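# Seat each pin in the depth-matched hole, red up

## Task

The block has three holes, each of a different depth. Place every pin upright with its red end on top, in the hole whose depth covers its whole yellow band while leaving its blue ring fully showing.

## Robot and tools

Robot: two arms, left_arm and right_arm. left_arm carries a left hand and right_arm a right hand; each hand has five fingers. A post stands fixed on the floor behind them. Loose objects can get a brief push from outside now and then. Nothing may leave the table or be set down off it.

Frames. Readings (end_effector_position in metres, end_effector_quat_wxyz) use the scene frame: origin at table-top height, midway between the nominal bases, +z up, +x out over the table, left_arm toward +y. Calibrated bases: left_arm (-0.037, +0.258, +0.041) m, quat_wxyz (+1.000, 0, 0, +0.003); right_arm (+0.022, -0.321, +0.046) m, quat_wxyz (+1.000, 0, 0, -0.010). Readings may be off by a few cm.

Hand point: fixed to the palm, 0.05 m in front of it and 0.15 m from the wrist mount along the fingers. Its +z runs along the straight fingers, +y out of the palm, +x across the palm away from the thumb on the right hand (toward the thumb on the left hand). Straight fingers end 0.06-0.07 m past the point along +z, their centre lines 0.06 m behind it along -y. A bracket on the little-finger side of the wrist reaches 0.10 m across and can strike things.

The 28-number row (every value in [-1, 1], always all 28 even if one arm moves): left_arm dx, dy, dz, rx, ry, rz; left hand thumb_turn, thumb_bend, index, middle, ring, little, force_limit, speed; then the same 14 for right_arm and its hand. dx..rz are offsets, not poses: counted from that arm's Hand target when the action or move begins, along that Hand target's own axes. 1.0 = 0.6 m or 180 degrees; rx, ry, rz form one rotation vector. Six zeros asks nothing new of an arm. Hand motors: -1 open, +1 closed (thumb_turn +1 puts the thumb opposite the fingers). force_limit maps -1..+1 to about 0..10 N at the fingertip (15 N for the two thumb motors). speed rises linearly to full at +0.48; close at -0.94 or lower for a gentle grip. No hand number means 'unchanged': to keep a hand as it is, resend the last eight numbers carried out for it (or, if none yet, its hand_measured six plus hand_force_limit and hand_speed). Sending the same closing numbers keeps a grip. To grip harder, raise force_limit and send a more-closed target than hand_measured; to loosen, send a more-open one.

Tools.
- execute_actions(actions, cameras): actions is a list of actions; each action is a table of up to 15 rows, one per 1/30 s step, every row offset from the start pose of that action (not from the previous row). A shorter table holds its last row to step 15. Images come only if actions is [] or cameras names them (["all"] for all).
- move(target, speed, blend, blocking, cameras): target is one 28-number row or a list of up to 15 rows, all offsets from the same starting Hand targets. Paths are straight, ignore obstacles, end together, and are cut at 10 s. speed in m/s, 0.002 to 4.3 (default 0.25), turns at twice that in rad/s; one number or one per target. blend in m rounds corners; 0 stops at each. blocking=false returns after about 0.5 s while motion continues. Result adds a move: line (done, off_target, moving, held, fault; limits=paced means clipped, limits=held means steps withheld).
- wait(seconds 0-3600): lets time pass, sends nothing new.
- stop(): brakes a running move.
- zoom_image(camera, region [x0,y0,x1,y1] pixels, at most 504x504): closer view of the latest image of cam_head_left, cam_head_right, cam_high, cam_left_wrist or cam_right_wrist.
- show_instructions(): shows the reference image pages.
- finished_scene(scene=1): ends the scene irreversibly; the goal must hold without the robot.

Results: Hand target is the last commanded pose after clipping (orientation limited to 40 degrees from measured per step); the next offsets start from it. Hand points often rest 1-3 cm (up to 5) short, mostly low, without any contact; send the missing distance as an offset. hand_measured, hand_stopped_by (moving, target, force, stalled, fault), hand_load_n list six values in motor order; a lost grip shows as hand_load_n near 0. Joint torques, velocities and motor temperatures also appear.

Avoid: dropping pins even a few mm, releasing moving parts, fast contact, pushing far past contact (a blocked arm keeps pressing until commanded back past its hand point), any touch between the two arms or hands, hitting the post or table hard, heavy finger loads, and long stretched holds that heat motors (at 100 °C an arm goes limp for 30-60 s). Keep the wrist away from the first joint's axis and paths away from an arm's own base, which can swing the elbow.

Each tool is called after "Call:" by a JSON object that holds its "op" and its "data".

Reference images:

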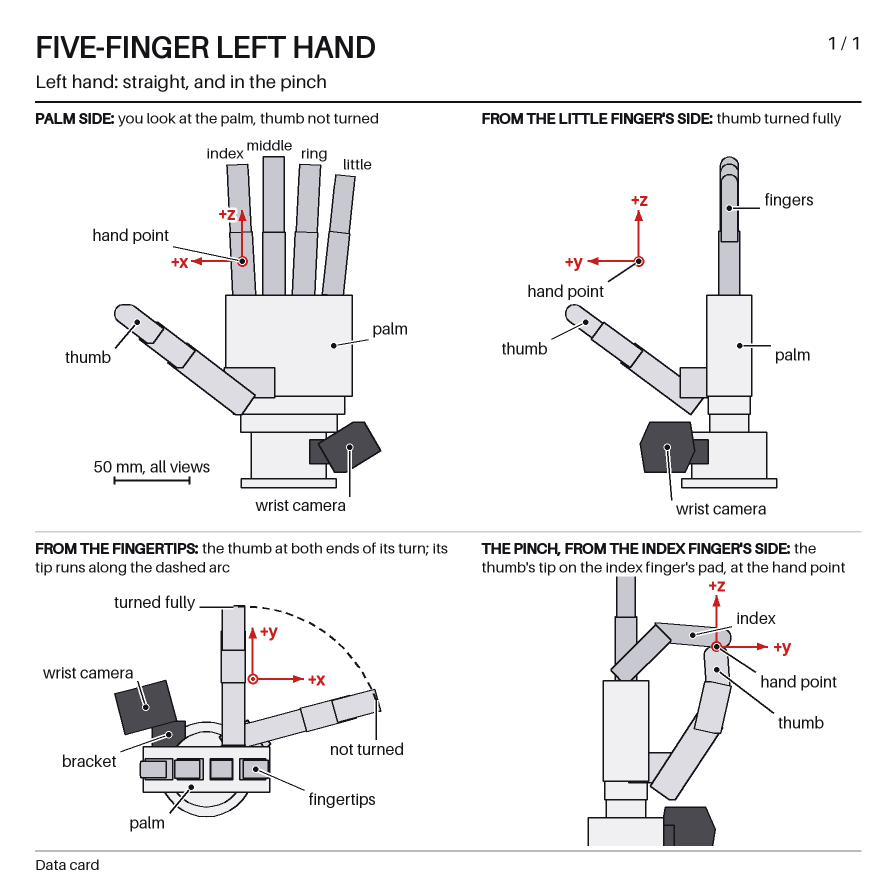

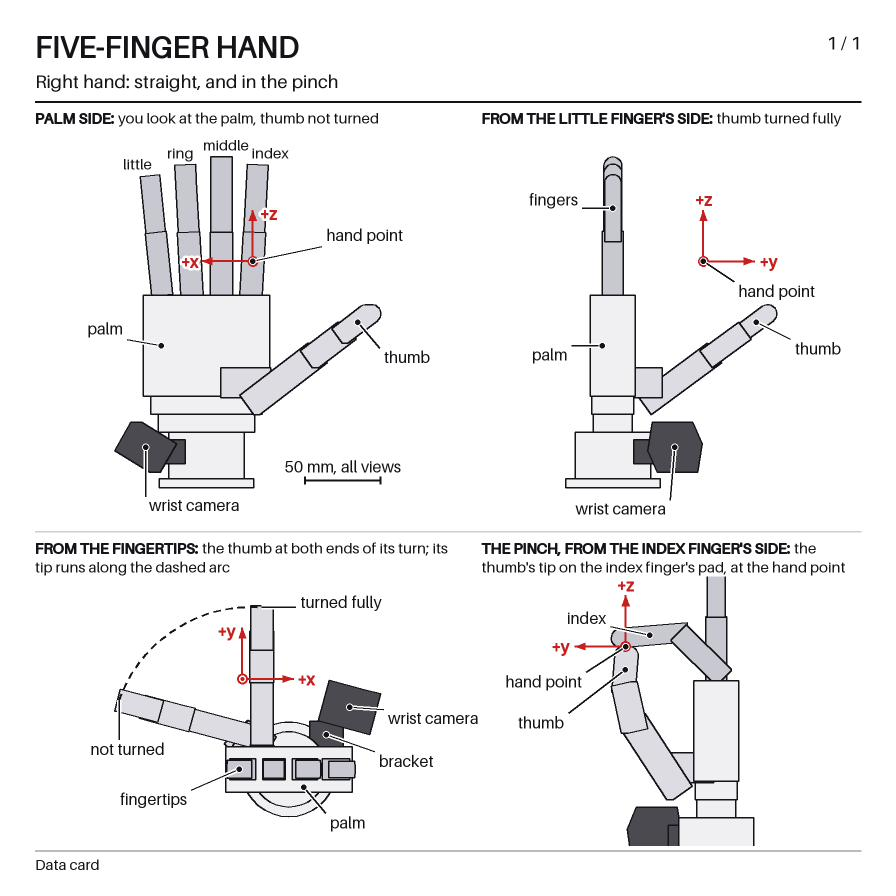

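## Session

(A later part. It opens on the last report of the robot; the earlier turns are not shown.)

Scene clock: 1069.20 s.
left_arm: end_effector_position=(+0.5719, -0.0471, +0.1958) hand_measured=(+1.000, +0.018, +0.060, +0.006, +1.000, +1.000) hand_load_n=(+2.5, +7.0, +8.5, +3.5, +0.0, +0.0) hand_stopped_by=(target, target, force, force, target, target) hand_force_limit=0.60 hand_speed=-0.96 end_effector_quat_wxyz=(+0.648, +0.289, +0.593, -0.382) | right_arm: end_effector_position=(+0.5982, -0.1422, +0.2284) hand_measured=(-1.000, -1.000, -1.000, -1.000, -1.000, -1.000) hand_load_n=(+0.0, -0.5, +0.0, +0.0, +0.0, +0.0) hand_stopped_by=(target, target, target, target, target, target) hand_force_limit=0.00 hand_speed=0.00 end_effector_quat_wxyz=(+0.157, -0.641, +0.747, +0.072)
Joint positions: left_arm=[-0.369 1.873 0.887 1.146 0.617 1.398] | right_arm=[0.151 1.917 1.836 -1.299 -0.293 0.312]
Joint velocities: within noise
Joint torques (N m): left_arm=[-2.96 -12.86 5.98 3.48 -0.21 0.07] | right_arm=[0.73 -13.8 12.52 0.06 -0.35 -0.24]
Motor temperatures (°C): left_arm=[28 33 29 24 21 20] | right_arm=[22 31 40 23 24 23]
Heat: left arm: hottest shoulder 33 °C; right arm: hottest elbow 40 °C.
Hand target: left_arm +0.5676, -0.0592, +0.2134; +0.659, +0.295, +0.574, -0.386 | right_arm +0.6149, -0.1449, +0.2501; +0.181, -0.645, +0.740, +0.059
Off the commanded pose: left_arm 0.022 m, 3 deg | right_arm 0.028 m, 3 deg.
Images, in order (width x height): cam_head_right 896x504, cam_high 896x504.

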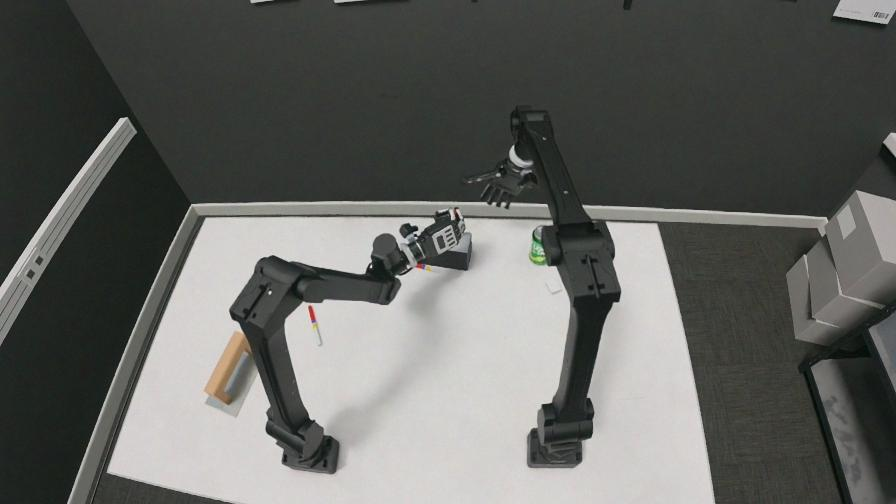

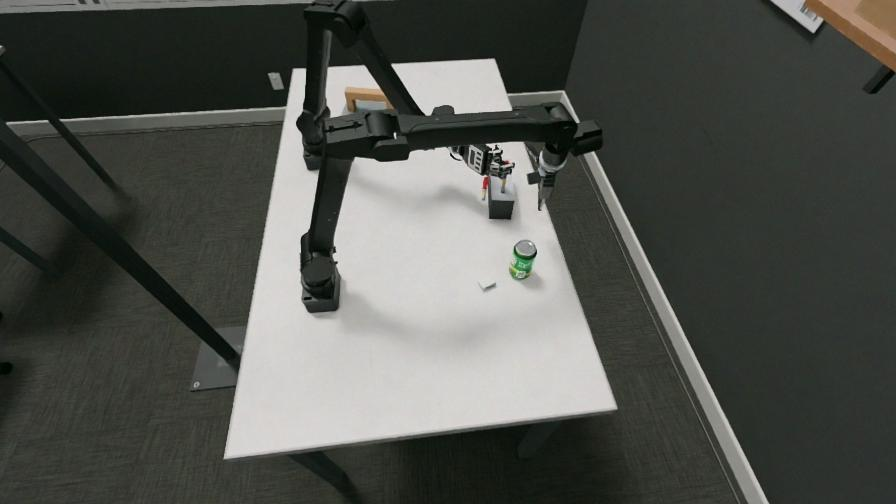

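Call:
{"op": "move", "data": {"target": [0.0002,0.001,0.0014,-0.0021,-0.005,-0.0027,1,0.02,0.25,0.21,1,1,0.6,-0.96,0,0,0,0,0,0,-1,-1,-1,-1,-1,-1,0,0], "speed": 0.02, "cameras": ["cam_right_wrist"]}}

Call:
{"op": "zoom_image", "data": {"camera": "cam_right_wrist", "region": [350, 190, 420, 260]}}

Scene clock: 1072.20 s.
left_arm: end_effector_position=(+0.5720, -0.0476, +0.2007) hand_measured=(+1.000, +0.018, +0.060, +0.006, +1.000, +1.000) hand_load_n=(+3.0, +7.0, +8.5, +3.0, +0.0, +0.0) hand_stopped_by=(target, target, force, force, target, target) hand_force_limit=0.60 hand_speed=-0.96 end_effector_quat_wxyz=(+0.654, +0.284, +0.588, -0.383) | right_arm: end_effector_position=(+0.5982, -0.1422, +0.2284) hand_measured=(-1.000, -1.000, -1.000, -1.000, -1.000, -1.000) hand_load_n=(+0.0, -0.5, +0.0, +0.0, +0.0, +0.0) hand_stopped_by=(target, target, target, target, target, target) hand_force_limit=0.00 hand_speed=0.00 end_effector_quat_wxyz=(+0.157, -0.641, +0.747, +0.072)
Joint positions: left_arm=[-0.373 1.873 0.887 1.166 0.606 1.387] | right_arm=[0.151 1.917 1.836 -1.299 -0.293 0.312]
Joint torques (N m): left_arm=[-3.31 -12.57 6.22 3.69 -0.22 0] | right_arm=[0.62 -13.92 12.56 0.06 -0.36 -0.24]
Heat: left arm: hottest shoulder 33 °C; right arm: hottest elbow 40 °C.
Hand target: left_arm +0.5685, -0.0596, +0.2134; +0.663, +0.287, +0.571, -0.389 | right_arm +0.6149, -0.1449, +0.2501; +0.181, -0.645, +0.740, +0.059
Off the commanded pose: left_arm 0.018 m, 2 deg | right_arm 0.028 m, 3 deg.
move: off_target (left_arm)
cam_right_wrist: T_world_to_cam=[[-0.97006, -0.0836, -0.22803, 0.62524], [-0.2226, 0.68158, 0.69706, 0.07315], [0.09715, 0.72695, -0.67978, 0.31928]] pos_world=[0.59179, -0.22969, 0.30863]

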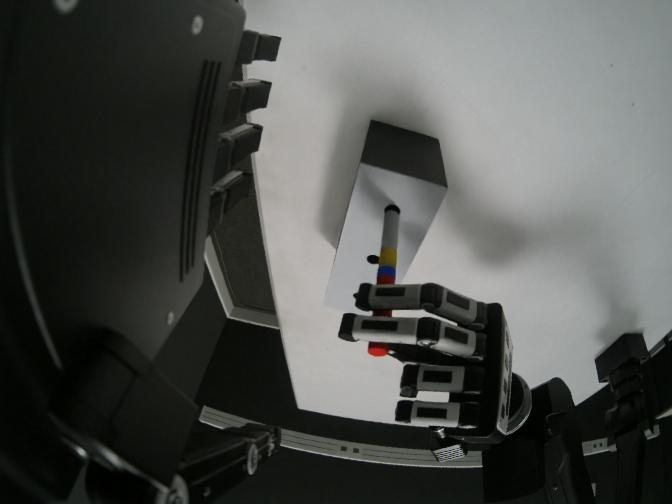

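Scaled by 7.200 from the camera's image (finer frame: 960x720).

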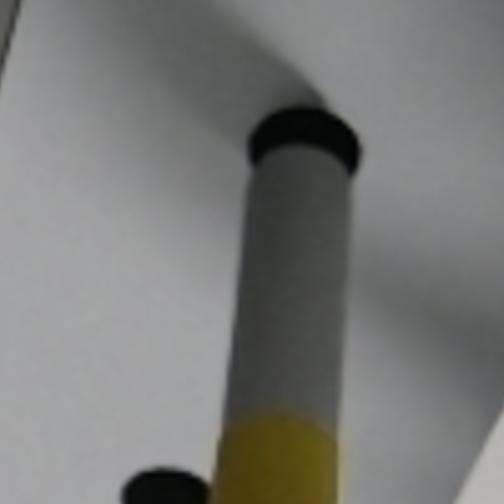

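Call:
{"op": "move", "data": {"target": [0.0131,0.0007,-0.0022,0,0,0,1,0.02,0.25,0.21,1,1,0.6,-0.96,0,0,0,0,0,0,-1,-1,-1,-1,-1,-1,0,0], "speed": 0.02, "cameras": ["cam_right_wrist"]}}

Call:
{"op": "zoom_image", "data": {"camera": "cam_right_wrist", "region": [350, 190, 420, 260]}}

Scene clock: 1074.23 s.
left_arm: end_effector_position=(+0.5724, -0.0474, +0.1979) hand_measured=(+1.000, +0.018, +0.060, +0.006, +1.000, +1.000) hand_load_n=(+2.5, +6.5, +8.5, +3.5, +0.0, +0.0) hand_stopped_by=(target, target, force, force, target, target) hand_force_limit=0.60 hand_speed=-0.96 end_effector_quat_wxyz=(+0.656, +0.283, +0.585, -0.383) | right_arm: end_effector_position=(+0.5982, -0.1422, +0.2284) hand_measured=(-1.000, -1.000, -1.000, -1.000, -1.000, -1.000) hand_load_n=(+0.0, +0.0, +0.0, +0.0, +0.0, +0.0) hand_stopped_by=(target, target, target, target, target, target) hand_force_limit=0.00 hand_speed=0.00 end_effector_quat_wxyz=(+0.157, -0.641, +0.747, +0.072)
Joint positions: left_arm=[-0.373 1.885 0.887 1.186 0.605 1.385] | right_arm=[0.151 1.917 1.836 -1.299 -0.293 0.312]
Joint torques (N m): left_arm=[-3.31 -11.93 6.05 3.81 -0.26 0.01] | right_arm=[0.85 -13.8 12.57 0.08 -0.35 -0.24]
Heat: left arm: hottest shoulder 33 °C; right arm: hottest elbow 40 °C.
Hand target: left_arm +0.5685, -0.0598, +0.2054; +0.663, +0.287, +0.571, -0.389 | right_arm +0.6149, -0.1449, +0.2501; +0.181, -0.645, +0.740, +0.059
Off the commanded pose: left_arm 0.015 m, 2 deg | right_arm 0.028 m, 3 deg.
move: off_target (left_arm)
cam_right_wrist: T_world_to_cam=[[-0.97006, -0.0836, -0.22803, 0.62524], [-0.2226, 0.68158, 0.69706, 0.07315], [0.09715, 0.72695, -0.67978, 0.31928]] pos_world=[0.59179, -0.22969, 0.30863]

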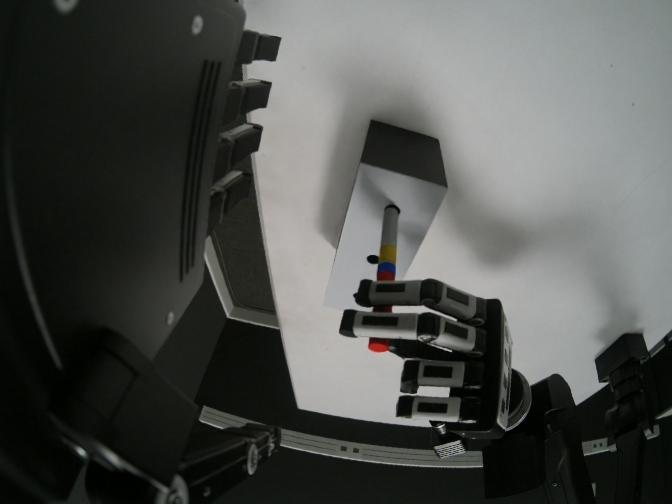

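Scaled by 7.200 from the camera's image (finer frame: 960x720).

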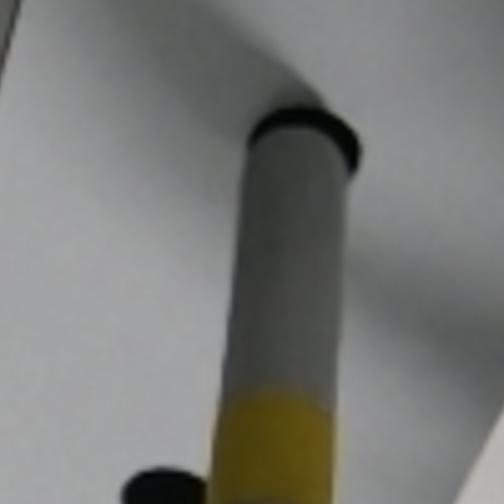

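Call:
{"op": "move", "data": {"target": [0.0065,0.0004,-0.0012,-0.0007,0.0031,-0.0025,1,0.02,0.25,0.21,1,1,0.6,-0.96,0,0,0,0,0,0,-1,-1,-1,-1,-1,-1,0,0], "speed": 0.02, "cameras": ["cam_right_wrist"]}}

Call:
{"op": "zoom_image", "data": {"camera": "cam_right_wrist", "region": [350, 190, 420, 260]}}

Scene clock: 1076.30 s.
left_arm: end_effector_position=(+0.5724, -0.0474, +0.1979) hand_measured=(+1.000, +0.018, +0.060, +0.006, +1.000, +1.000) hand_load_n=(+2.5, +7.0, +8.5, +3.0, +0.0, +0.0) hand_stopped_by=(target, target, force, force, target, target) hand_force_limit=0.60 hand_speed=-0.96 end_effector_quat_wxyz=(+0.656, +0.283, +0.585, -0.383) | right_arm: end_effector_position=(+0.5982, -0.1422, +0.2284) hand_measured=(-1.000, -1.000, -1.000, -1.000, -1.000, -1.000) hand_load_n=(+0.0, +0.0, +0.0, +0.0, +0.0, +0.0) hand_stopped_by=(target, target, target, target, target, target) hand_force_limit=0.00 hand_speed=0.00 end_effector_quat_wxyz=(+0.157, -0.641, +0.747, +0.072)
Joint positions: left_arm=[-0.373 1.885 0.887 1.186 0.605 1.385] | right_arm=[0.151 1.917 1.836 -1.299 -0.293 0.312]
Joint torques (N m): left_arm=[-3.6 -12.1 5.89 3.36 -0.27 0] | right_arm=[0.73 -13.8 12.53 0.1 -0.34 -0.23]
Heat: left arm: hottest shoulder 33 °C; right arm: hottest elbow 41 °C.
Hand target: left_arm +0.5685, -0.0598, +0.2014; +0.659, +0.286, +0.576, -0.390 | right_arm +0.6149, -0.1449, +0.2501; +0.181, -0.645, +0.740, +0.059
Off the commanded pose: left_arm 0.013 m, 1 deg | right_arm 0.028 m, 3 deg.
move: off_target (left_arm)
cam_right_wrist: T_world_to_cam=[[-0.97006, -0.0836, -0.22803, 0.62524], [-0.2226, 0.68158, 0.69706, 0.07315], [0.09715, 0.72695, -0.67978, 0.31928]] pos_world=[0.59179, -0.22969, 0.30863]

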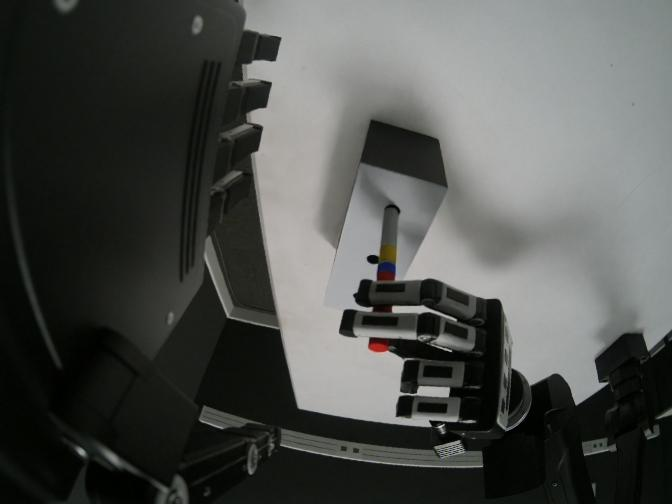

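Scaled by 7.200 from the camera's image (finer frame: 960x720).

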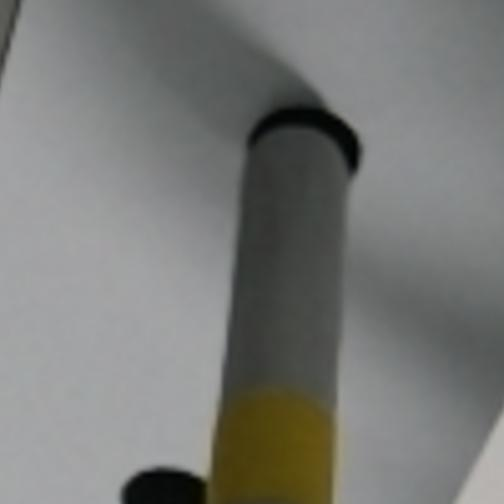

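Call:
{"op": "move", "data": {"target": [0.005,0.0004,-0.0009,-0.0007,0.0031,-0.0025,1,0.02,0.25,0.21,1,1,0.6,-0.96,0,0,0,0,0,0,-1,-1,-1,-1,-1,-1,0,0], "speed": 0.02, "cameras": ["cam_right_wrist"]}}

Call:
{"op": "zoom_image", "data": {"camera": "cam_right_wrist", "region": [350, 190, 420, 260]}}

Scene clock: 1077.73 s.
left_arm: end_effector_position=(+0.5723, -0.0475, +0.1978) hand_measured=(+1.000, +0.018, +0.060, +0.006, +1.000, +1.000) hand_load_n=(+3.0, +7.0, +8.5, +3.5, +0.0, +0.0) hand_stopped_by=(target, target, force, force, target, target) hand_force_limit=0.60 hand_speed=-0.96 end_effector_quat_wxyz=(+0.656, +0.283, +0.586, -0.383) | right_arm: end_effector_position=(+0.5982, -0.1422, +0.2284) hand_measured=(-1.000, -1.000, -1.000, -1.000, -1.000, -1.000) hand_load_n=(+0.0, +0.0, +0.0, +0.0, +0.0, +0.0) hand_stopped_by=(target, target, target, target, target, target) hand_force_limit=0.00 hand_speed=0.00 end_effector_quat_wxyz=(+0.157, -0.641, +0.747, +0.072)
Joint positions: left_arm=[-0.373 1.885 0.887 1.186 0.605 1.384] | right_arm=[0.151 1.917 1.836 -1.299 -0.293 0.312]
Joint torques (N m): left_arm=[-3.66 -11.93 5.78 2.89 -0.26 0.01] | right_arm=[0.67 -13.86 12.48 0.12 -0.35 -0.23]
Heat: left arm: hottest shoulder 33 °C; right arm: hottest elbow 41 °C.
Hand target: left_arm +0.5685, -0.0598, +0.1984; +0.655, +0.285, +0.581, -0.391 | right_arm +0.6149, -0.1449, +0.2501; +0.181, -0.645, +0.740, +0.059
Off the commanded pose: left_arm 0.013 m, 1 deg | right_arm 0.028 m, 3 deg.
move: off_target (left_arm)
cam_right_wrist: T_world_to_cam=[[-0.97006, -0.0836, -0.22803, 0.62524], [-0.2226, 0.68158, 0.69706, 0.07315], [0.09715, 0.72695, -0.67978, 0.31928]] pos_world=[0.59179, -0.22969, 0.30863]

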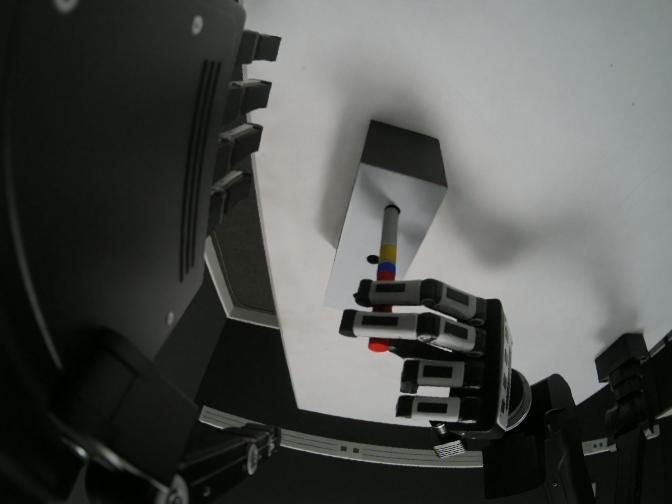

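Scaled by 7.200 from the camera's image (finer frame: 960x720).

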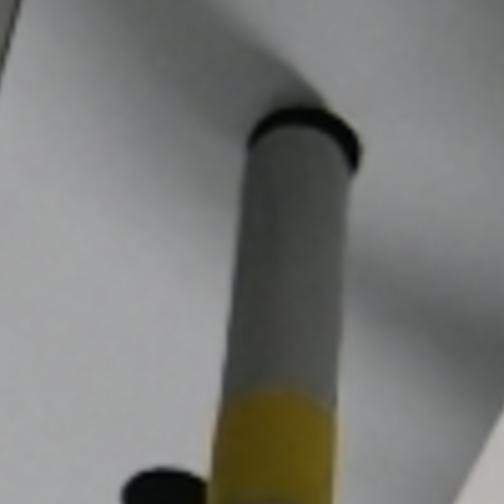

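Call:
{"op": "move", "data": {"target": [0.0083,0.0063,0.0023,-0.0005,0.0028,-0.0019,1,0.02,0.25,0.21,1,1,0.6,-0.96,0,0,0,0,0,0,-1,-1,-1,-1,-1,-1,0,0], "speed": 0.02, "cameras": ["cam_right_wrist"]}}

Call:
{"op": "zoom_image", "data": {"camera": "cam_right_wrist", "region": [350, 190, 420, 260]}}

Scene clock: 1079.73 s.
left_arm: end_effector_position=(+0.5726, -0.0476, +0.1907) hand_measured=(+1.000, +0.018, +0.060, +0.006, +1.000, +1.000) hand_load_n=(+2.5, +7.0, +8.0, +3.5, +0.0, +0.0) hand_stopped_by=(target, target, force, force, target, target) hand_force_limit=0.60 hand_speed=-0.96 end_effector_quat_wxyz=(+0.652, +0.282, +0.590, -0.384) | right_arm: end_effector_position=(+0.5982, -0.1422, +0.2284) hand_measured=(-1.000, -1.000, -1.000, -1.000, -1.000, -1.000) hand_load_n=(+0.0, +0.0, +0.0, +0.0, -0.5, +0.0) hand_stopped_by=(target, target, target, target, target, target) hand_force_limit=0.00 hand_speed=0.00 end_effector_quat_wxyz=(+0.157, -0.641, +0.747, +0.072)
Joint positions: left_arm=[-0.373 1.896 0.887 1.186 0.605 1.384] | right_arm=[0.151 1.917 1.836 -1.299 -0.293 0.312]
Joint torques (N m): left_arm=[-2.96 -12.04 6.68 2.33 -0.11 0.01] | right_arm=[0.85 -13.86 12.55 0.05 -0.35 -0.22]
Heat: left arm: hottest shoulder 33 °C; right arm: hottest elbow 41 °C.
Hand target: left_arm +0.5725, -0.0598, +0.1934; +0.651, +0.285, +0.585, -0.391 | right_arm +0.6149, -0.1449, +0.2501; +0.181, -0.645, +0.740, +0.059
Off the commanded pose: left_arm 0.013 m, 1 deg | right_arm 0.028 m, 3 deg.
move: off_target (left_arm)
cam_right_wrist: T_world_to_cam=[[-0.97006, -0.0836, -0.22803, 0.62524], [-0.2226, 0.68158, 0.69706, 0.07315], [0.09715, 0.72695, -0.67978, 0.31928]] pos_world=[0.59179, -0.22969, 0.30863]

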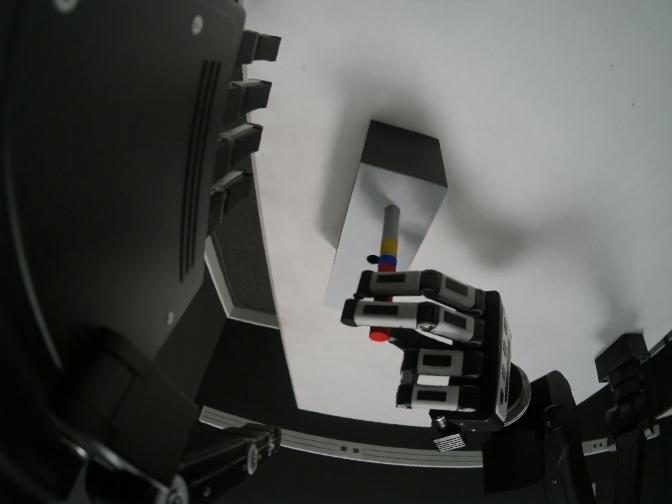

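Scaled by 7.200 from the camera's image (finer frame: 960x720).

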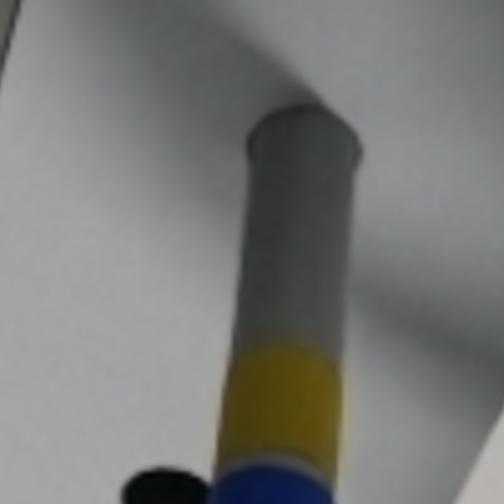

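Call:
{"op": "move", "data": {"target": [0.0099,0.0051,0.0012,0,0,0,1,0.02,0.25,0.21,1,1,0.6,-0.96,0,0,0,0,0,0,-1,-1,-1,-1,-1,-1,0,0], "speed": 0.02, "cameras": ["cam_right_wrist"]}}

Call:
{"op": "zoom_image", "data": {"camera": "cam_right_wrist", "region": [350, 190, 420, 260]}}

Scene clock: 1082.07 s.
left_arm: end_effector_position=(+0.5728, -0.0477, +0.1797) hand_measured=(+1.000, +0.018, +0.060, +0.006, +1.000, +1.000) hand_load_n=(+3.0, +7.0, +8.5, +3.0, +0.0, +0.0) hand_stopped_by=(target, target, force, force, target, target) hand_force_limit=0.60 hand_speed=-0.96 end_effector_quat_wxyz=(+0.647, +0.281, +0.596, -0.384) | right_arm: end_effector_position=(+0.5982, -0.1422, +0.2284) hand_measured=(-1.000, -1.000, -1.000, -1.000, -1.000, -1.000) hand_load_n=(+0.0, +0.0, +0.0, +0.0, +0.0, +0.0) hand_stopped_by=(target, target, target, target, target, target) hand_force_limit=0.00 hand_speed=0.00 end_effector_quat_wxyz=(+0.157, -0.641, +0.747, +0.072)
Joint positions: left_arm=[-0.373 1.913 0.887 1.186 0.605 1.384] | right_arm=[0.151 1.917 1.836 -1.299 -0.293 0.312]
Joint torques (N m): left_arm=[-2.61 -11.81 7.34 2.86 -0.05 -0.01] | right_arm=[0.62 -13.92 12.56 0.08 -0.35 -0.23]
Heat: left arm: hottest shoulder 33 °C; right arm: hottest elbow 41 °C.
Hand target: left_arm +0.5756, -0.0598, +0.1874; +0.651, +0.285, +0.585, -0.391 | right_arm +0.6149, -0.1449, +0.2501; +0.181, -0.645, +0.740, +0.059
Off the commanded pose: left_arm 0.015 m, 2 deg | right_arm 0.028 m, 3 deg.
move: off_target (left_arm)
cam_right_wrist: T_world_to_cam=[[-0.97006, -0.0836, -0.22803, 0.62524], [-0.2226, 0.68158, 0.69706, 0.07315], [0.09715, 0.72695, -0.67978, 0.31928]] pos_world=[0.59179, -0.22969, 0.30863]

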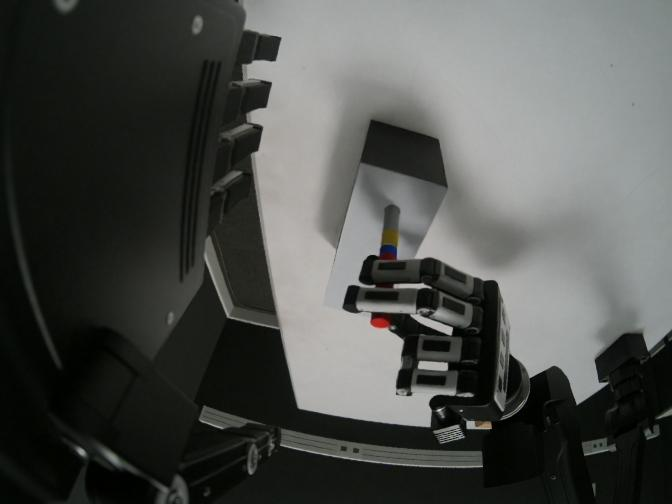

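Scaled by 7.200 from the camera's image (finer frame: 960x720).

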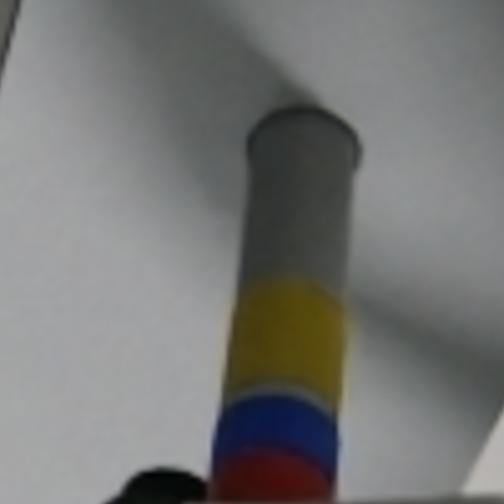

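Call:
{"op": "move", "data": {"target": [0.0131,0.0012,-0.0020,0,0,0,1,0.02,0.25,0.21,1,1,0.6,-0.96,0,0,0,0,0,0,-1,-1,-1,-1,-1,-1,0,0], "speed": 0.02}}

Call:
{"op": "move", "data": {"target": [0.0131,0.0012,-0.0020,0,0,0,1,0.02,0.25,0.21,1,1,0.6,-0.96,0,0,0,0,0,0,-1,-1,-1,-1,-1,-1,0,0], "speed": 0.02, "cameras": ["cam_right_wrist"]}}

Call:
{"op": "zoom_image", "data": {"camera": "cam_right_wrist", "region": [350, 190, 420, 260]}}

Scene clock: 1083.67 s.
left_arm: end_effector_position=(+0.5728, -0.0478, +0.1772) hand_measured=(+1.000, +0.018, +0.060, +0.006, +1.000, +1.000) hand_load_n=(+1.5, +7.0, +8.5, +4.0, +0.0, +0.0) hand_stopped_by=(target, target, force, force, target, target) hand_force_limit=0.60 hand_speed=-0.96 end_effector_quat_wxyz=(+0.649, +0.284, +0.594, -0.382) | right_arm: end_effector_position=(+0.5982, -0.1422, +0.2284) hand_measured=(-1.000, -1.000, -1.000, -1.000, -1.000, -1.000) hand_load_n=(+0.0, +0.0, +0.0, +0.0, +0.0, +0.5) hand_stopped_by=(target, target, target, target, target, target) hand_force_limit=0.00 hand_speed=0.00 end_effector_quat_wxyz=(+0.157, -0.641, +0.747, +0.072)
Joint positions: left_arm=[-0.373 1.922 0.887 1.198 0.606 1.39] | right_arm=[0.151 1.917 1.836 -1.299 -0.293 0.312]
Joint torques (N m): left_arm=[-2.67 -11.28 7.17 3.17 -0.07 0] | right_arm=[0.67 -13.68 12.52 0.12 -0.35 -0.24]
Heat: left arm: hottest shoulder 33 °C; right arm: hottest elbow 41 °C.
Hand target: left_arm +0.5756, -0.0598, +0.1794; +0.651, +0.285, +0.585, -0.391 | right_arm +0.6149, -0.1449, +0.2501; +0.181, -0.645, +0.740, +0.059
Off the commanded pose: left_arm 0.013 m, 1 deg | right_arm 0.028 m, 3 deg.
move: off_target (left_arm)

Scene clock: 1084.60 s.
left_arm: end_effector_position=(+0.5723, -0.0487, +0.1751) hand_measured=(+1.000, +0.018, +0.060, +0.006, +1.000, +1.000) hand_load_n=(+1.0, +7.0, +7.5, +5.0, +0.0, +0.0) hand_stopped_by=(target, target, force, force, target, target) hand_force_limit=0.60 hand_speed=-0.96 end_effector_quat_wxyz=(+0.652, +0.285, +0.589, -0.383) | right_arm: end_effector_position=(+0.5982, -0.1422, +0.2284) hand_measured=(-1.000, -1.000, -1.000, -1.000, -1.000, -1.000) hand_load_n=(+0.0, -0.5, +0.0, +0.0, +0.0, +0.0) hand_stopped_by=(target, target, target, target, target, target) hand_force_limit=0.00 hand_speed=0.00 end_effector_quat_wxyz=(+0.157, -0.641, +0.747, +0.072)
Joint positions: left_arm=[-0.374 1.936 0.887 1.224 0.606 1.39] | right_arm=[0.151 1.917 1.836 -1.299 -0.293 0.312]
Joint torques (N m): left_arm=[-2.67 -10.75 7.09 2.96 -0.05 -0.01] | right_arm=[0.91 -13.86 12.52 0.08 -0.35 -0.22]
Heat: left arm: hottest shoulder 33 °C; right arm: hottest elbow 41 °C.
Hand target: left_arm +0.5756, -0.0598, +0.1714; +0.651, +0.285, +0.585, -0.391 | right_arm +0.6149, -0.1449, +0.2501; +0.181, -0.645, +0.740, +0.059
Off the commanded pose: left_arm 0.012 m, 1 deg | right_arm 0.028 m, 3 deg.
move: off_target (left_arm)
cam_right_wrist: T_world_to_cam=[[-0.97006, -0.0836, -0.22803, 0.62524], [-0.2226, 0.68158, 0.69706, 0.07315], [0.09715, 0.72695, -0.67978, 0.31928]] pos_world=[0.59179, -0.22969, 0.30863]

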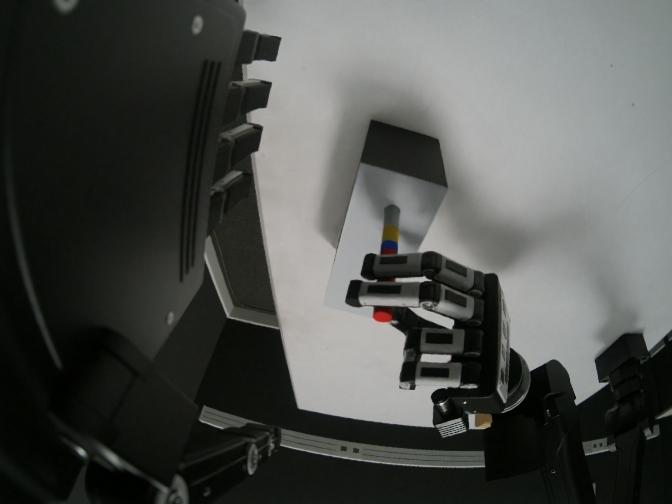

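Scaled by 7.200 from the camera's image (finer frame: 960x720).

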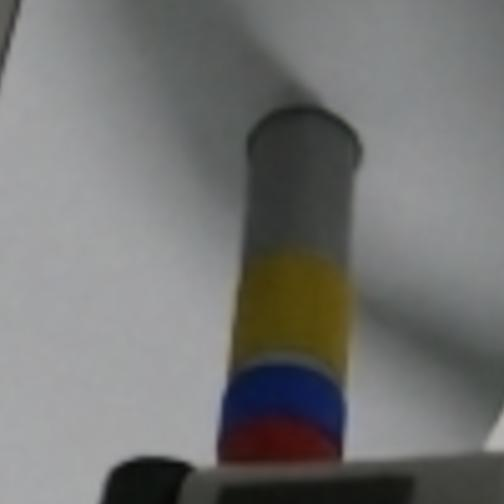

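Call:
{"op": "move", "data": {"target": [[0.0131,0.0012,-0.0020,0,0,0,1,0.02,0.25,0.21,1,1,0.6,-0.96,0,0,0,0,0,0,-1,-1,-1,-1,-1,-1,0,0.0]], "speed": 0.02, "cameras": ["cam_right_wrist"]}}

Call:
{"op": "zoom_image", "data": {"camera": "cam_right_wrist", "region": [350, 190, 420, 260]}}

Scene clock: 1088.47 s.
left_arm: end_effector_position=(+0.5722, -0.0486, +0.1730) hand_measured=(+1.000, +0.018, +0.060, +0.006, +1.000, +1.000) hand_load_n=(-0.5, +7.0, +7.0, +7.0, +0.0, +0.0) hand_stopped_by=(target, target, force, force, target, target) hand_force_limit=0.60 hand_speed=-0.96 end_effector_quat_wxyz=(+0.656, +0.286, +0.584, -0.382) | right_arm: end_effector_position=(+0.5982, -0.1422, +0.2284) hand_measured=(-1.000, -1.000, -1.000, -1.000, -1.000, -1.000) hand_load_n=(+0.0, +0.0, +0.0, -0.5, +0.0, +0.0) hand_stopped_by=(target, target, target, target, target, target) hand_force_limit=0.00 hand_speed=0.00 end_effector_quat_wxyz=(+0.157, -0.641, +0.747, +0.072)
Joint positions: left_arm=[-0.374 1.95 0.887 1.25 0.606 1.39] | right_arm=[0.151 1.917 1.836 -1.299 -0.293 0.312]
Joint torques (N m): left_arm=[-3.37 -9.64 6.95 2.59 -0.09 0.01] | right_arm=[0.62 -13.8 12.52 0.12 -0.35 -0.26]
Heat: left arm: hottest shoulder 33 °C; right arm: hottest elbow 42 °C.
Hand target: left_arm +0.5757, -0.0599, +0.1635; +0.651, +0.285, +0.585, -0.391 | right_arm +0.6149, -0.1449, +0.2501; +0.181, -0.645, +0.740, +0.059
Off the commanded pose: left_arm 0.015 m, 1 deg | right_arm 0.028 m, 3 deg.
move: off_target (left_arm)
cam_right_wrist: T_world_to_cam=[[-0.97006, -0.0836, -0.22803, 0.62524], [-0.2226, 0.68158, 0.69706, 0.07315], [0.09715, 0.72695, -0.67978, 0.31928]] pos_world=[0.59179, -0.22969, 0.30863]

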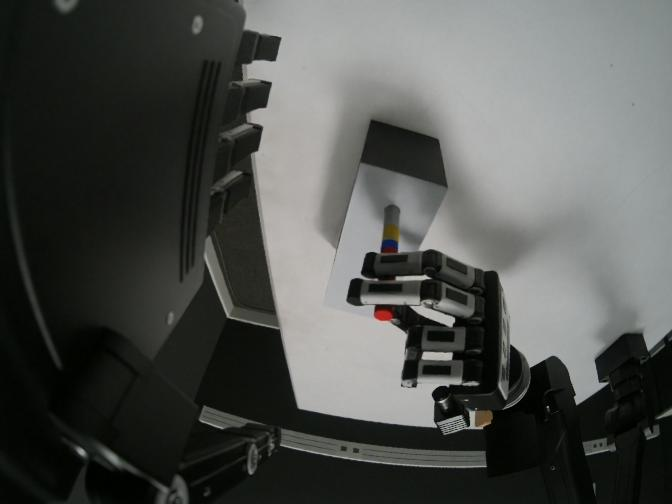

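Scaled by 7.200 from the camera's image (finer frame: 960x720).

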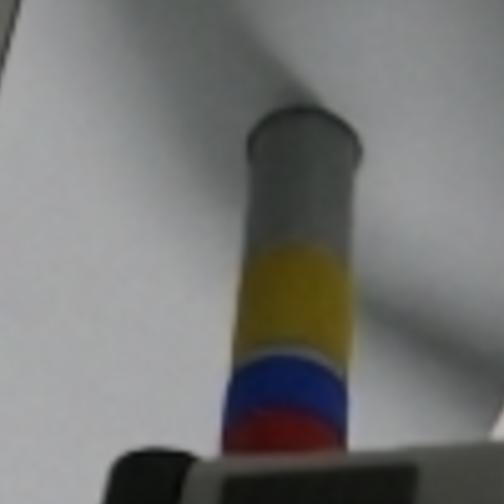

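Call:
{"op": "move", "data": {"target": [[0.0066,0.0034,0.0008,-0.0014,0.0042,-0.0066,1,0.02,0.25,0.21,1,1,0.6,-0.96,0,0,0,0,0,0,-1,-1,-1,-1,-1,-1,0,0.0]], "speed": 0.02, "cameras": ["cam_right_wrist"]}}

Call:
{"op": "zoom_image", "data": {"camera": "cam_right_wrist", "region": [350, 190, 420, 260]}}

Scene clock: 1091.43 s.
left_arm: end_effector_position=(+0.5726, -0.0488, +0.1727) hand_measured=(+1.000, +0.018, +0.060, +0.006, +1.000, +1.000) hand_load_n=(+0.0, +7.0, +7.0, +7.0, +0.0, +0.0) hand_stopped_by=(target, target, force, force, target, target) hand_force_limit=0.60 hand_speed=-0.96 end_effector_quat_wxyz=(+0.656, +0.286, +0.584, -0.382) | right_arm: end_effector_position=(+0.5982, -0.1422, +0.2284) hand_measured=(-1.000, -1.000, -1.000, -1.000, -1.000, -1.000) hand_load_n=(+0.0, +0.0, +0.0, +0.0, +0.0, +0.0) hand_stopped_by=(target, target, target, target, target, target) hand_force_limit=0.00 hand_speed=0.00 end_effector_quat_wxyz=(+0.157, -0.641, +0.747, +0.072)
Joint positions: left_arm=[-0.374 1.951 0.889 1.25 0.606 1.39] | right_arm=[0.151 1.917 1.836 -1.299 -0.293 0.312]
Joint torques (N m): left_arm=[-2.49 -9.47 7.21 1.7 -0.07 -0.14] | right_arm=[0.73 -13.74 12.56 0.09 -0.34 -0.24]
Heat: left arm: hottest shoulder 33 °C; right arm: hottest elbow 42 °C.
Hand target: left_arm +0.5777, -0.0599, +0.1595; +0.644, +0.280, +0.593, -0.394 | right_arm +0.6149, -0.1449, +0.2501; +0.181, -0.645, +0.740, +0.059
Off the commanded pose: left_arm 0.018 m, 2 deg | right_arm 0.028 m, 3 deg.
move: off_target (left_arm)
cam_right_wrist: T_world_to_cam=[[-0.97006, -0.0836, -0.22803, 0.62524], [-0.2226, 0.68158, 0.69706, 0.07315], [0.09715, 0.72695, -0.67978, 0.31928]] pos_world=[0.59179, -0.22969, 0.30863]

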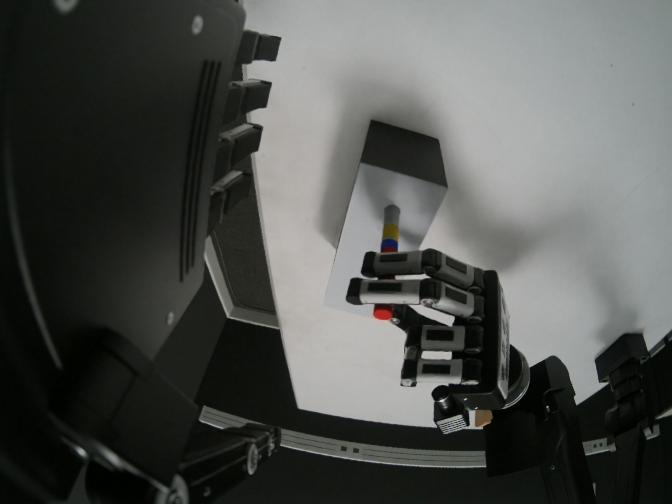

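Scaled by 7.200 from the camera's image (finer frame: 960x720).

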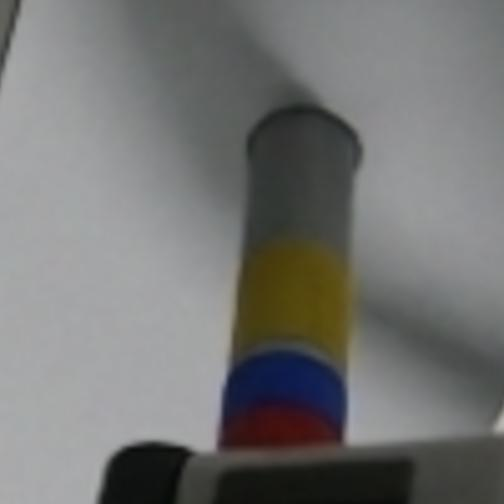

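Call:
{"op": "move", "data": {"target": [[0.0099,0.0034,0.0004,-0.0012,0.0034,-0.0053,1,0.02,0.25,0.21,1,1,0.6,-0.96,0,0,0,0,0,0,-1,-1,-1,-1,-1,-1,0,0.0]], "speed": 0.02, "cameras": ["cam_right_wrist"]}}

Call:
{"op": "zoom_image", "data": {"camera": "cam_right_wrist", "region": [350, 190, 420, 260]}}

Scene clock: 1093.10 s.
left_arm: end_effector_position=(+0.5735, -0.0504, +0.1680) hand_measured=(+1.000, +0.018, +0.060, +0.006, +1.000, +1.000) hand_load_n=(+0.0, +7.0, +6.5, +8.0, +0.0, +0.0) hand_stopped_by=(target, target, force, force, target, target) hand_force_limit=0.60 hand_speed=-0.96 end_effector_quat_wxyz=(+0.653, +0.285, +0.588, -0.384) | right_arm: end_effector_position=(+0.5982, -0.1422, +0.2284) hand_measured=(-1.000, -1.000, -1.000, -1.000, -1.000, -1.000) hand_load_n=(+0.0, -0.5, +0.0, +0.0, +0.0, +0.0) hand_stopped_by=(target, target, target, target, target, target) hand_force_limit=0.00 hand_speed=0.00 end_effector_quat_wxyz=(+0.157, -0.641, +0.747, +0.072)
Joint positions: left_arm=[-0.376 1.959 0.894 1.244 0.606 1.387] | right_arm=[0.151 1.917 1.836 -1.299 -0.293 0.312]
Joint torques (N m): left_arm=[-2.49 -10.11 7.34 1.47 -0.11 -0.16] | right_arm=[0.79 -13.8 12.49 0.05 -0.35 -0.24]
Heat: left arm: hottest shoulder 33 °C; right arm: hottest elbow 42 °C.
Hand target: left_arm +0.5795, -0.0600, +0.1534; +0.638, +0.276, +0.599, -0.397 | right_arm +0.6149, -0.1449, +0.2501; +0.181, -0.645, +0.740, +0.059
Off the commanded pose: left_arm 0.018 m, 3 deg | right_arm 0.028 m, 3 deg.
move: off_target (left_arm)
cam_right_wrist: T_world_to_cam=[[-0.97006, -0.0836, -0.22803, 0.62524], [-0.2226, 0.68158, 0.69706, 0.07315], [0.09715, 0.72695, -0.67978, 0.31928]] pos_world=[0.59179, -0.22969, 0.30863]

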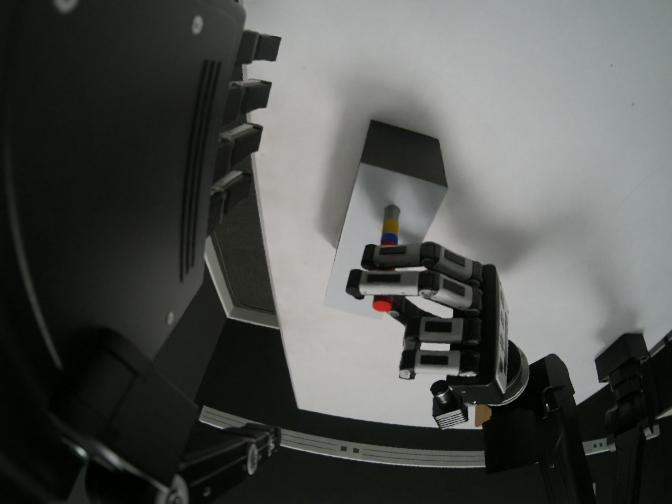

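Scaled by 7.200 from the camera's image (finer frame: 960x720).

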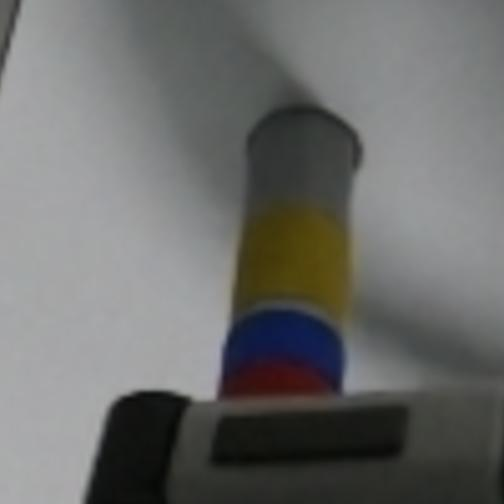

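Call:
{"op": "move", "data": {"target": [[0.0131,0.0030,-0.0008,0,0,0,1,0.02,0.25,0.21,1,1,0.6,-0.96,0,0,0,0,0,0,-1,-1,-1,-1,-1,-1,0,0.0]], "speed": 0.02, "cameras": ["cam_right_wrist"]}}

Call:
{"op": "zoom_image", "data": {"camera": "cam_right_wrist", "region": [350, 190, 420, 260]}}

Scene clock: 1095.47 s.
left_arm: end_effector_position=(+0.5736, -0.0515, +0.1491) hand_measured=(+1.000, +0.018, +0.060, +0.006, +1.000, +1.000) hand_load_n=(+0.0, +7.0, +7.0, +6.5, +0.0, +0.0) hand_stopped_by=(target, target, force, force, target, target) hand_force_limit=0.60 hand_speed=-0.96 end_effector_quat_wxyz=(+0.643, +0.283, +0.598, -0.385) | right_arm: end_effector_position=(+0.5982, -0.1422, +0.2284) hand_measured=(-1.000, -1.000, -1.000, -1.000, -1.000, -1.000) hand_load_n=(+0.0, +0.0, +0.0, +0.0, +0.0, -0.5) hand_stopped_by=(target, target, target, target, target, target) hand_force_limit=0.00 hand_speed=0.00 end_effector_quat_wxyz=(+0.157, -0.641, +0.747, +0.072)
Joint positions: left_arm=[-0.377 1.99 0.897 1.244 0.606 1.387] | right_arm=[0.151 1.917 1.836 -1.299 -0.293 0.312]
Joint torques (N m): left_arm=[-2.55 -11.4 7.38 2.33 -0.09 -0.16] | right_arm=[0.91 -13.8 12.51 0.06 -0.35 -0.23]
Heat: left arm: hottest shoulder 33 °C; right arm: hottest elbow 42 °C.
Hand target: left_arm +0.5804, -0.0600, +0.1454; +0.638, +0.276, +0.599, -0.397 | right_arm +0.6149, -0.1449, +0.2501; +0.181, -0.645, +0.740, +0.059
Off the commanded pose: left_arm 0.011 m, 2 deg | right_arm 0.028 m, 3 deg.
move: off_target (left_arm)
cam_right_wrist: T_world_to_cam=[[-0.97006, -0.0836, -0.22803, 0.62524], [-0.2226, 0.68158, 0.69706, 0.07315], [0.09715, 0.72695, -0.67978, 0.31928]] pos_world=[0.59179, -0.22969, 0.30863]

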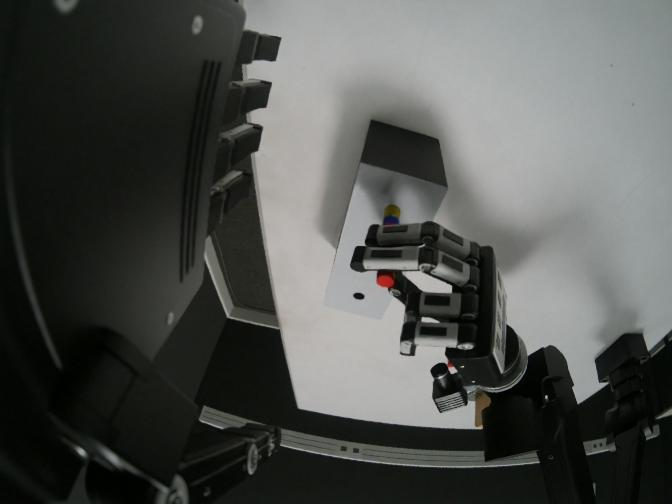

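Scaled by 7.200 from the camera's image (finer frame: 960x720).

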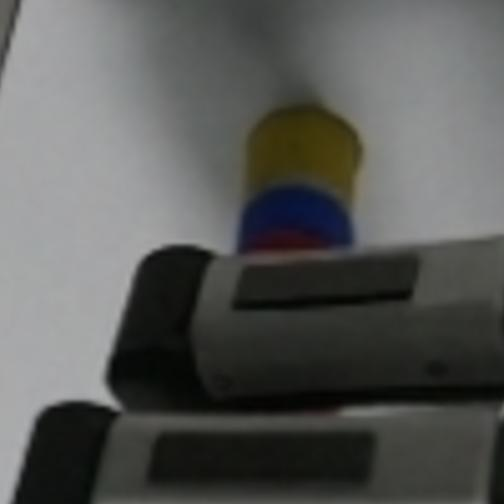

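Call:
{"op": "move", "data": {"target": [[0.0098,0.0012,-0.0013,0.0008,-0.0025,0.0039,1,0.02,0.25,0.21,1,1,0.6,-0.96,0,0,0,0,0,0,-1,-1,-1,-1,-1,-1,0,0.0]], "speed": 0.02, "cameras": ["cam_right_wrist"]}}

Call:
{"op": "zoom_image", "data": {"camera": "cam_right_wrist", "region": [350, 190, 420, 260]}}

Scene clock: 1097.20 s.
left_arm: end_effector_position=(+0.5734, -0.0515, +0.1350) hand_measured=(+1.000, +0.018, +0.060, +0.006, +1.000, +1.000) hand_load_n=(+0.0, +6.5, +7.5, +5.0, +0.0, +0.0) hand_stopped_by=(target, target, force, force, target, target) hand_force_limit=0.60 hand_speed=-0.96 end_effector_quat_wxyz=(+0.638, +0.282, +0.604, -0.386) | right_arm: end_effector_position=(+0.5982, -0.1422, +0.2284) hand_measured=(-1.000, -1.000, -1.000, -1.000, -1.000, -1.000) hand_load_n=(+0.0, +0.0, +0.0, +0.0, +0.0, +0.0) hand_stopped_by=(target, target, target, target, target, target) hand_force_limit=0.00 hand_speed=0.00 end_effector_quat_wxyz=(+0.157, -0.641, +0.747, +0.072)
Joint positions: left_arm=[-0.377 2.016 0.898 1.254 0.606 1.385] | right_arm=[0.151 1.917 1.836 -1.299 -0.293 0.312]
Joint torques (N m): left_arm=[-2.78 -11.05 7.21 3.21 -0.07 -0.1] | right_arm=[0.73 -13.8 12.56 0.06 -0.35 -0.22]
Heat: left arm: hottest shoulder 33 °C; right arm: hottest elbow 42 °C.
Hand target: left_arm +0.5804, -0.0601, +0.1394; +0.642, +0.278, +0.595, -0.395 | right_arm +0.6149, -0.1449, +0.2501; +0.181, -0.645, +0.740, +0.059
Off the commanded pose: left_arm 0.012 m, 2 deg | right_arm 0.028 m, 3 deg.
move: off_target (left_arm)
cam_right_wrist: T_world_to_cam=[[-0.97006, -0.0836, -0.22803, 0.62524], [-0.2226, 0.68158, 0.69706, 0.07315], [0.09715, 0.72695, -0.67978, 0.31928]] pos_world=[0.59179, -0.22969, 0.30863]

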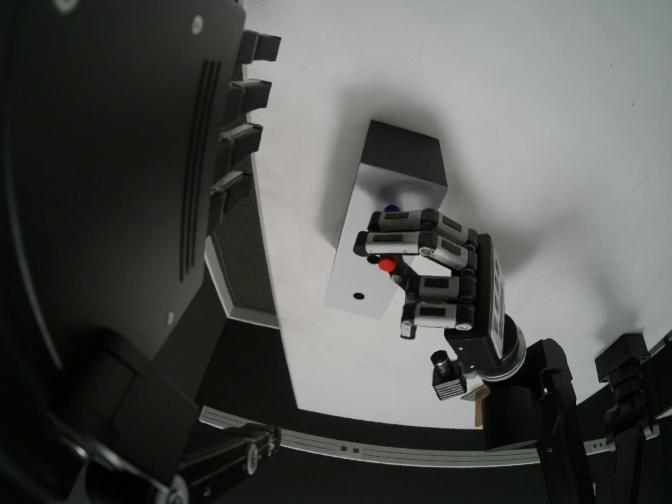

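Scaled by 7.200 from the camera's image (finer frame: 960x720).

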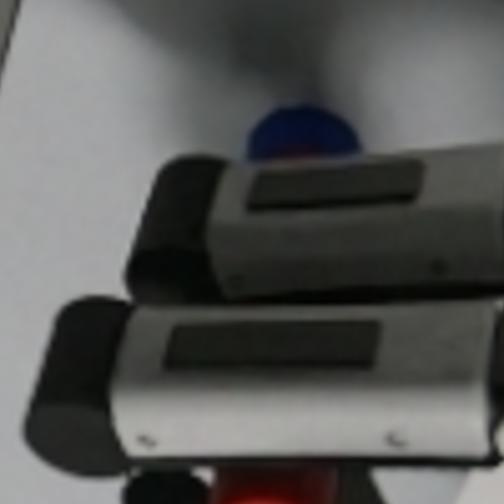

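Call:
{"op": "zoom_image", "data": {"camera": "cam_right_wrist", "region": [372, 195, 412, 225]}}

Scaled by 12.600 from the camera's image (finer frame: 960x720).

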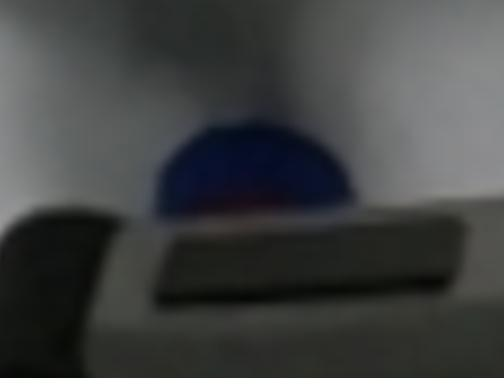

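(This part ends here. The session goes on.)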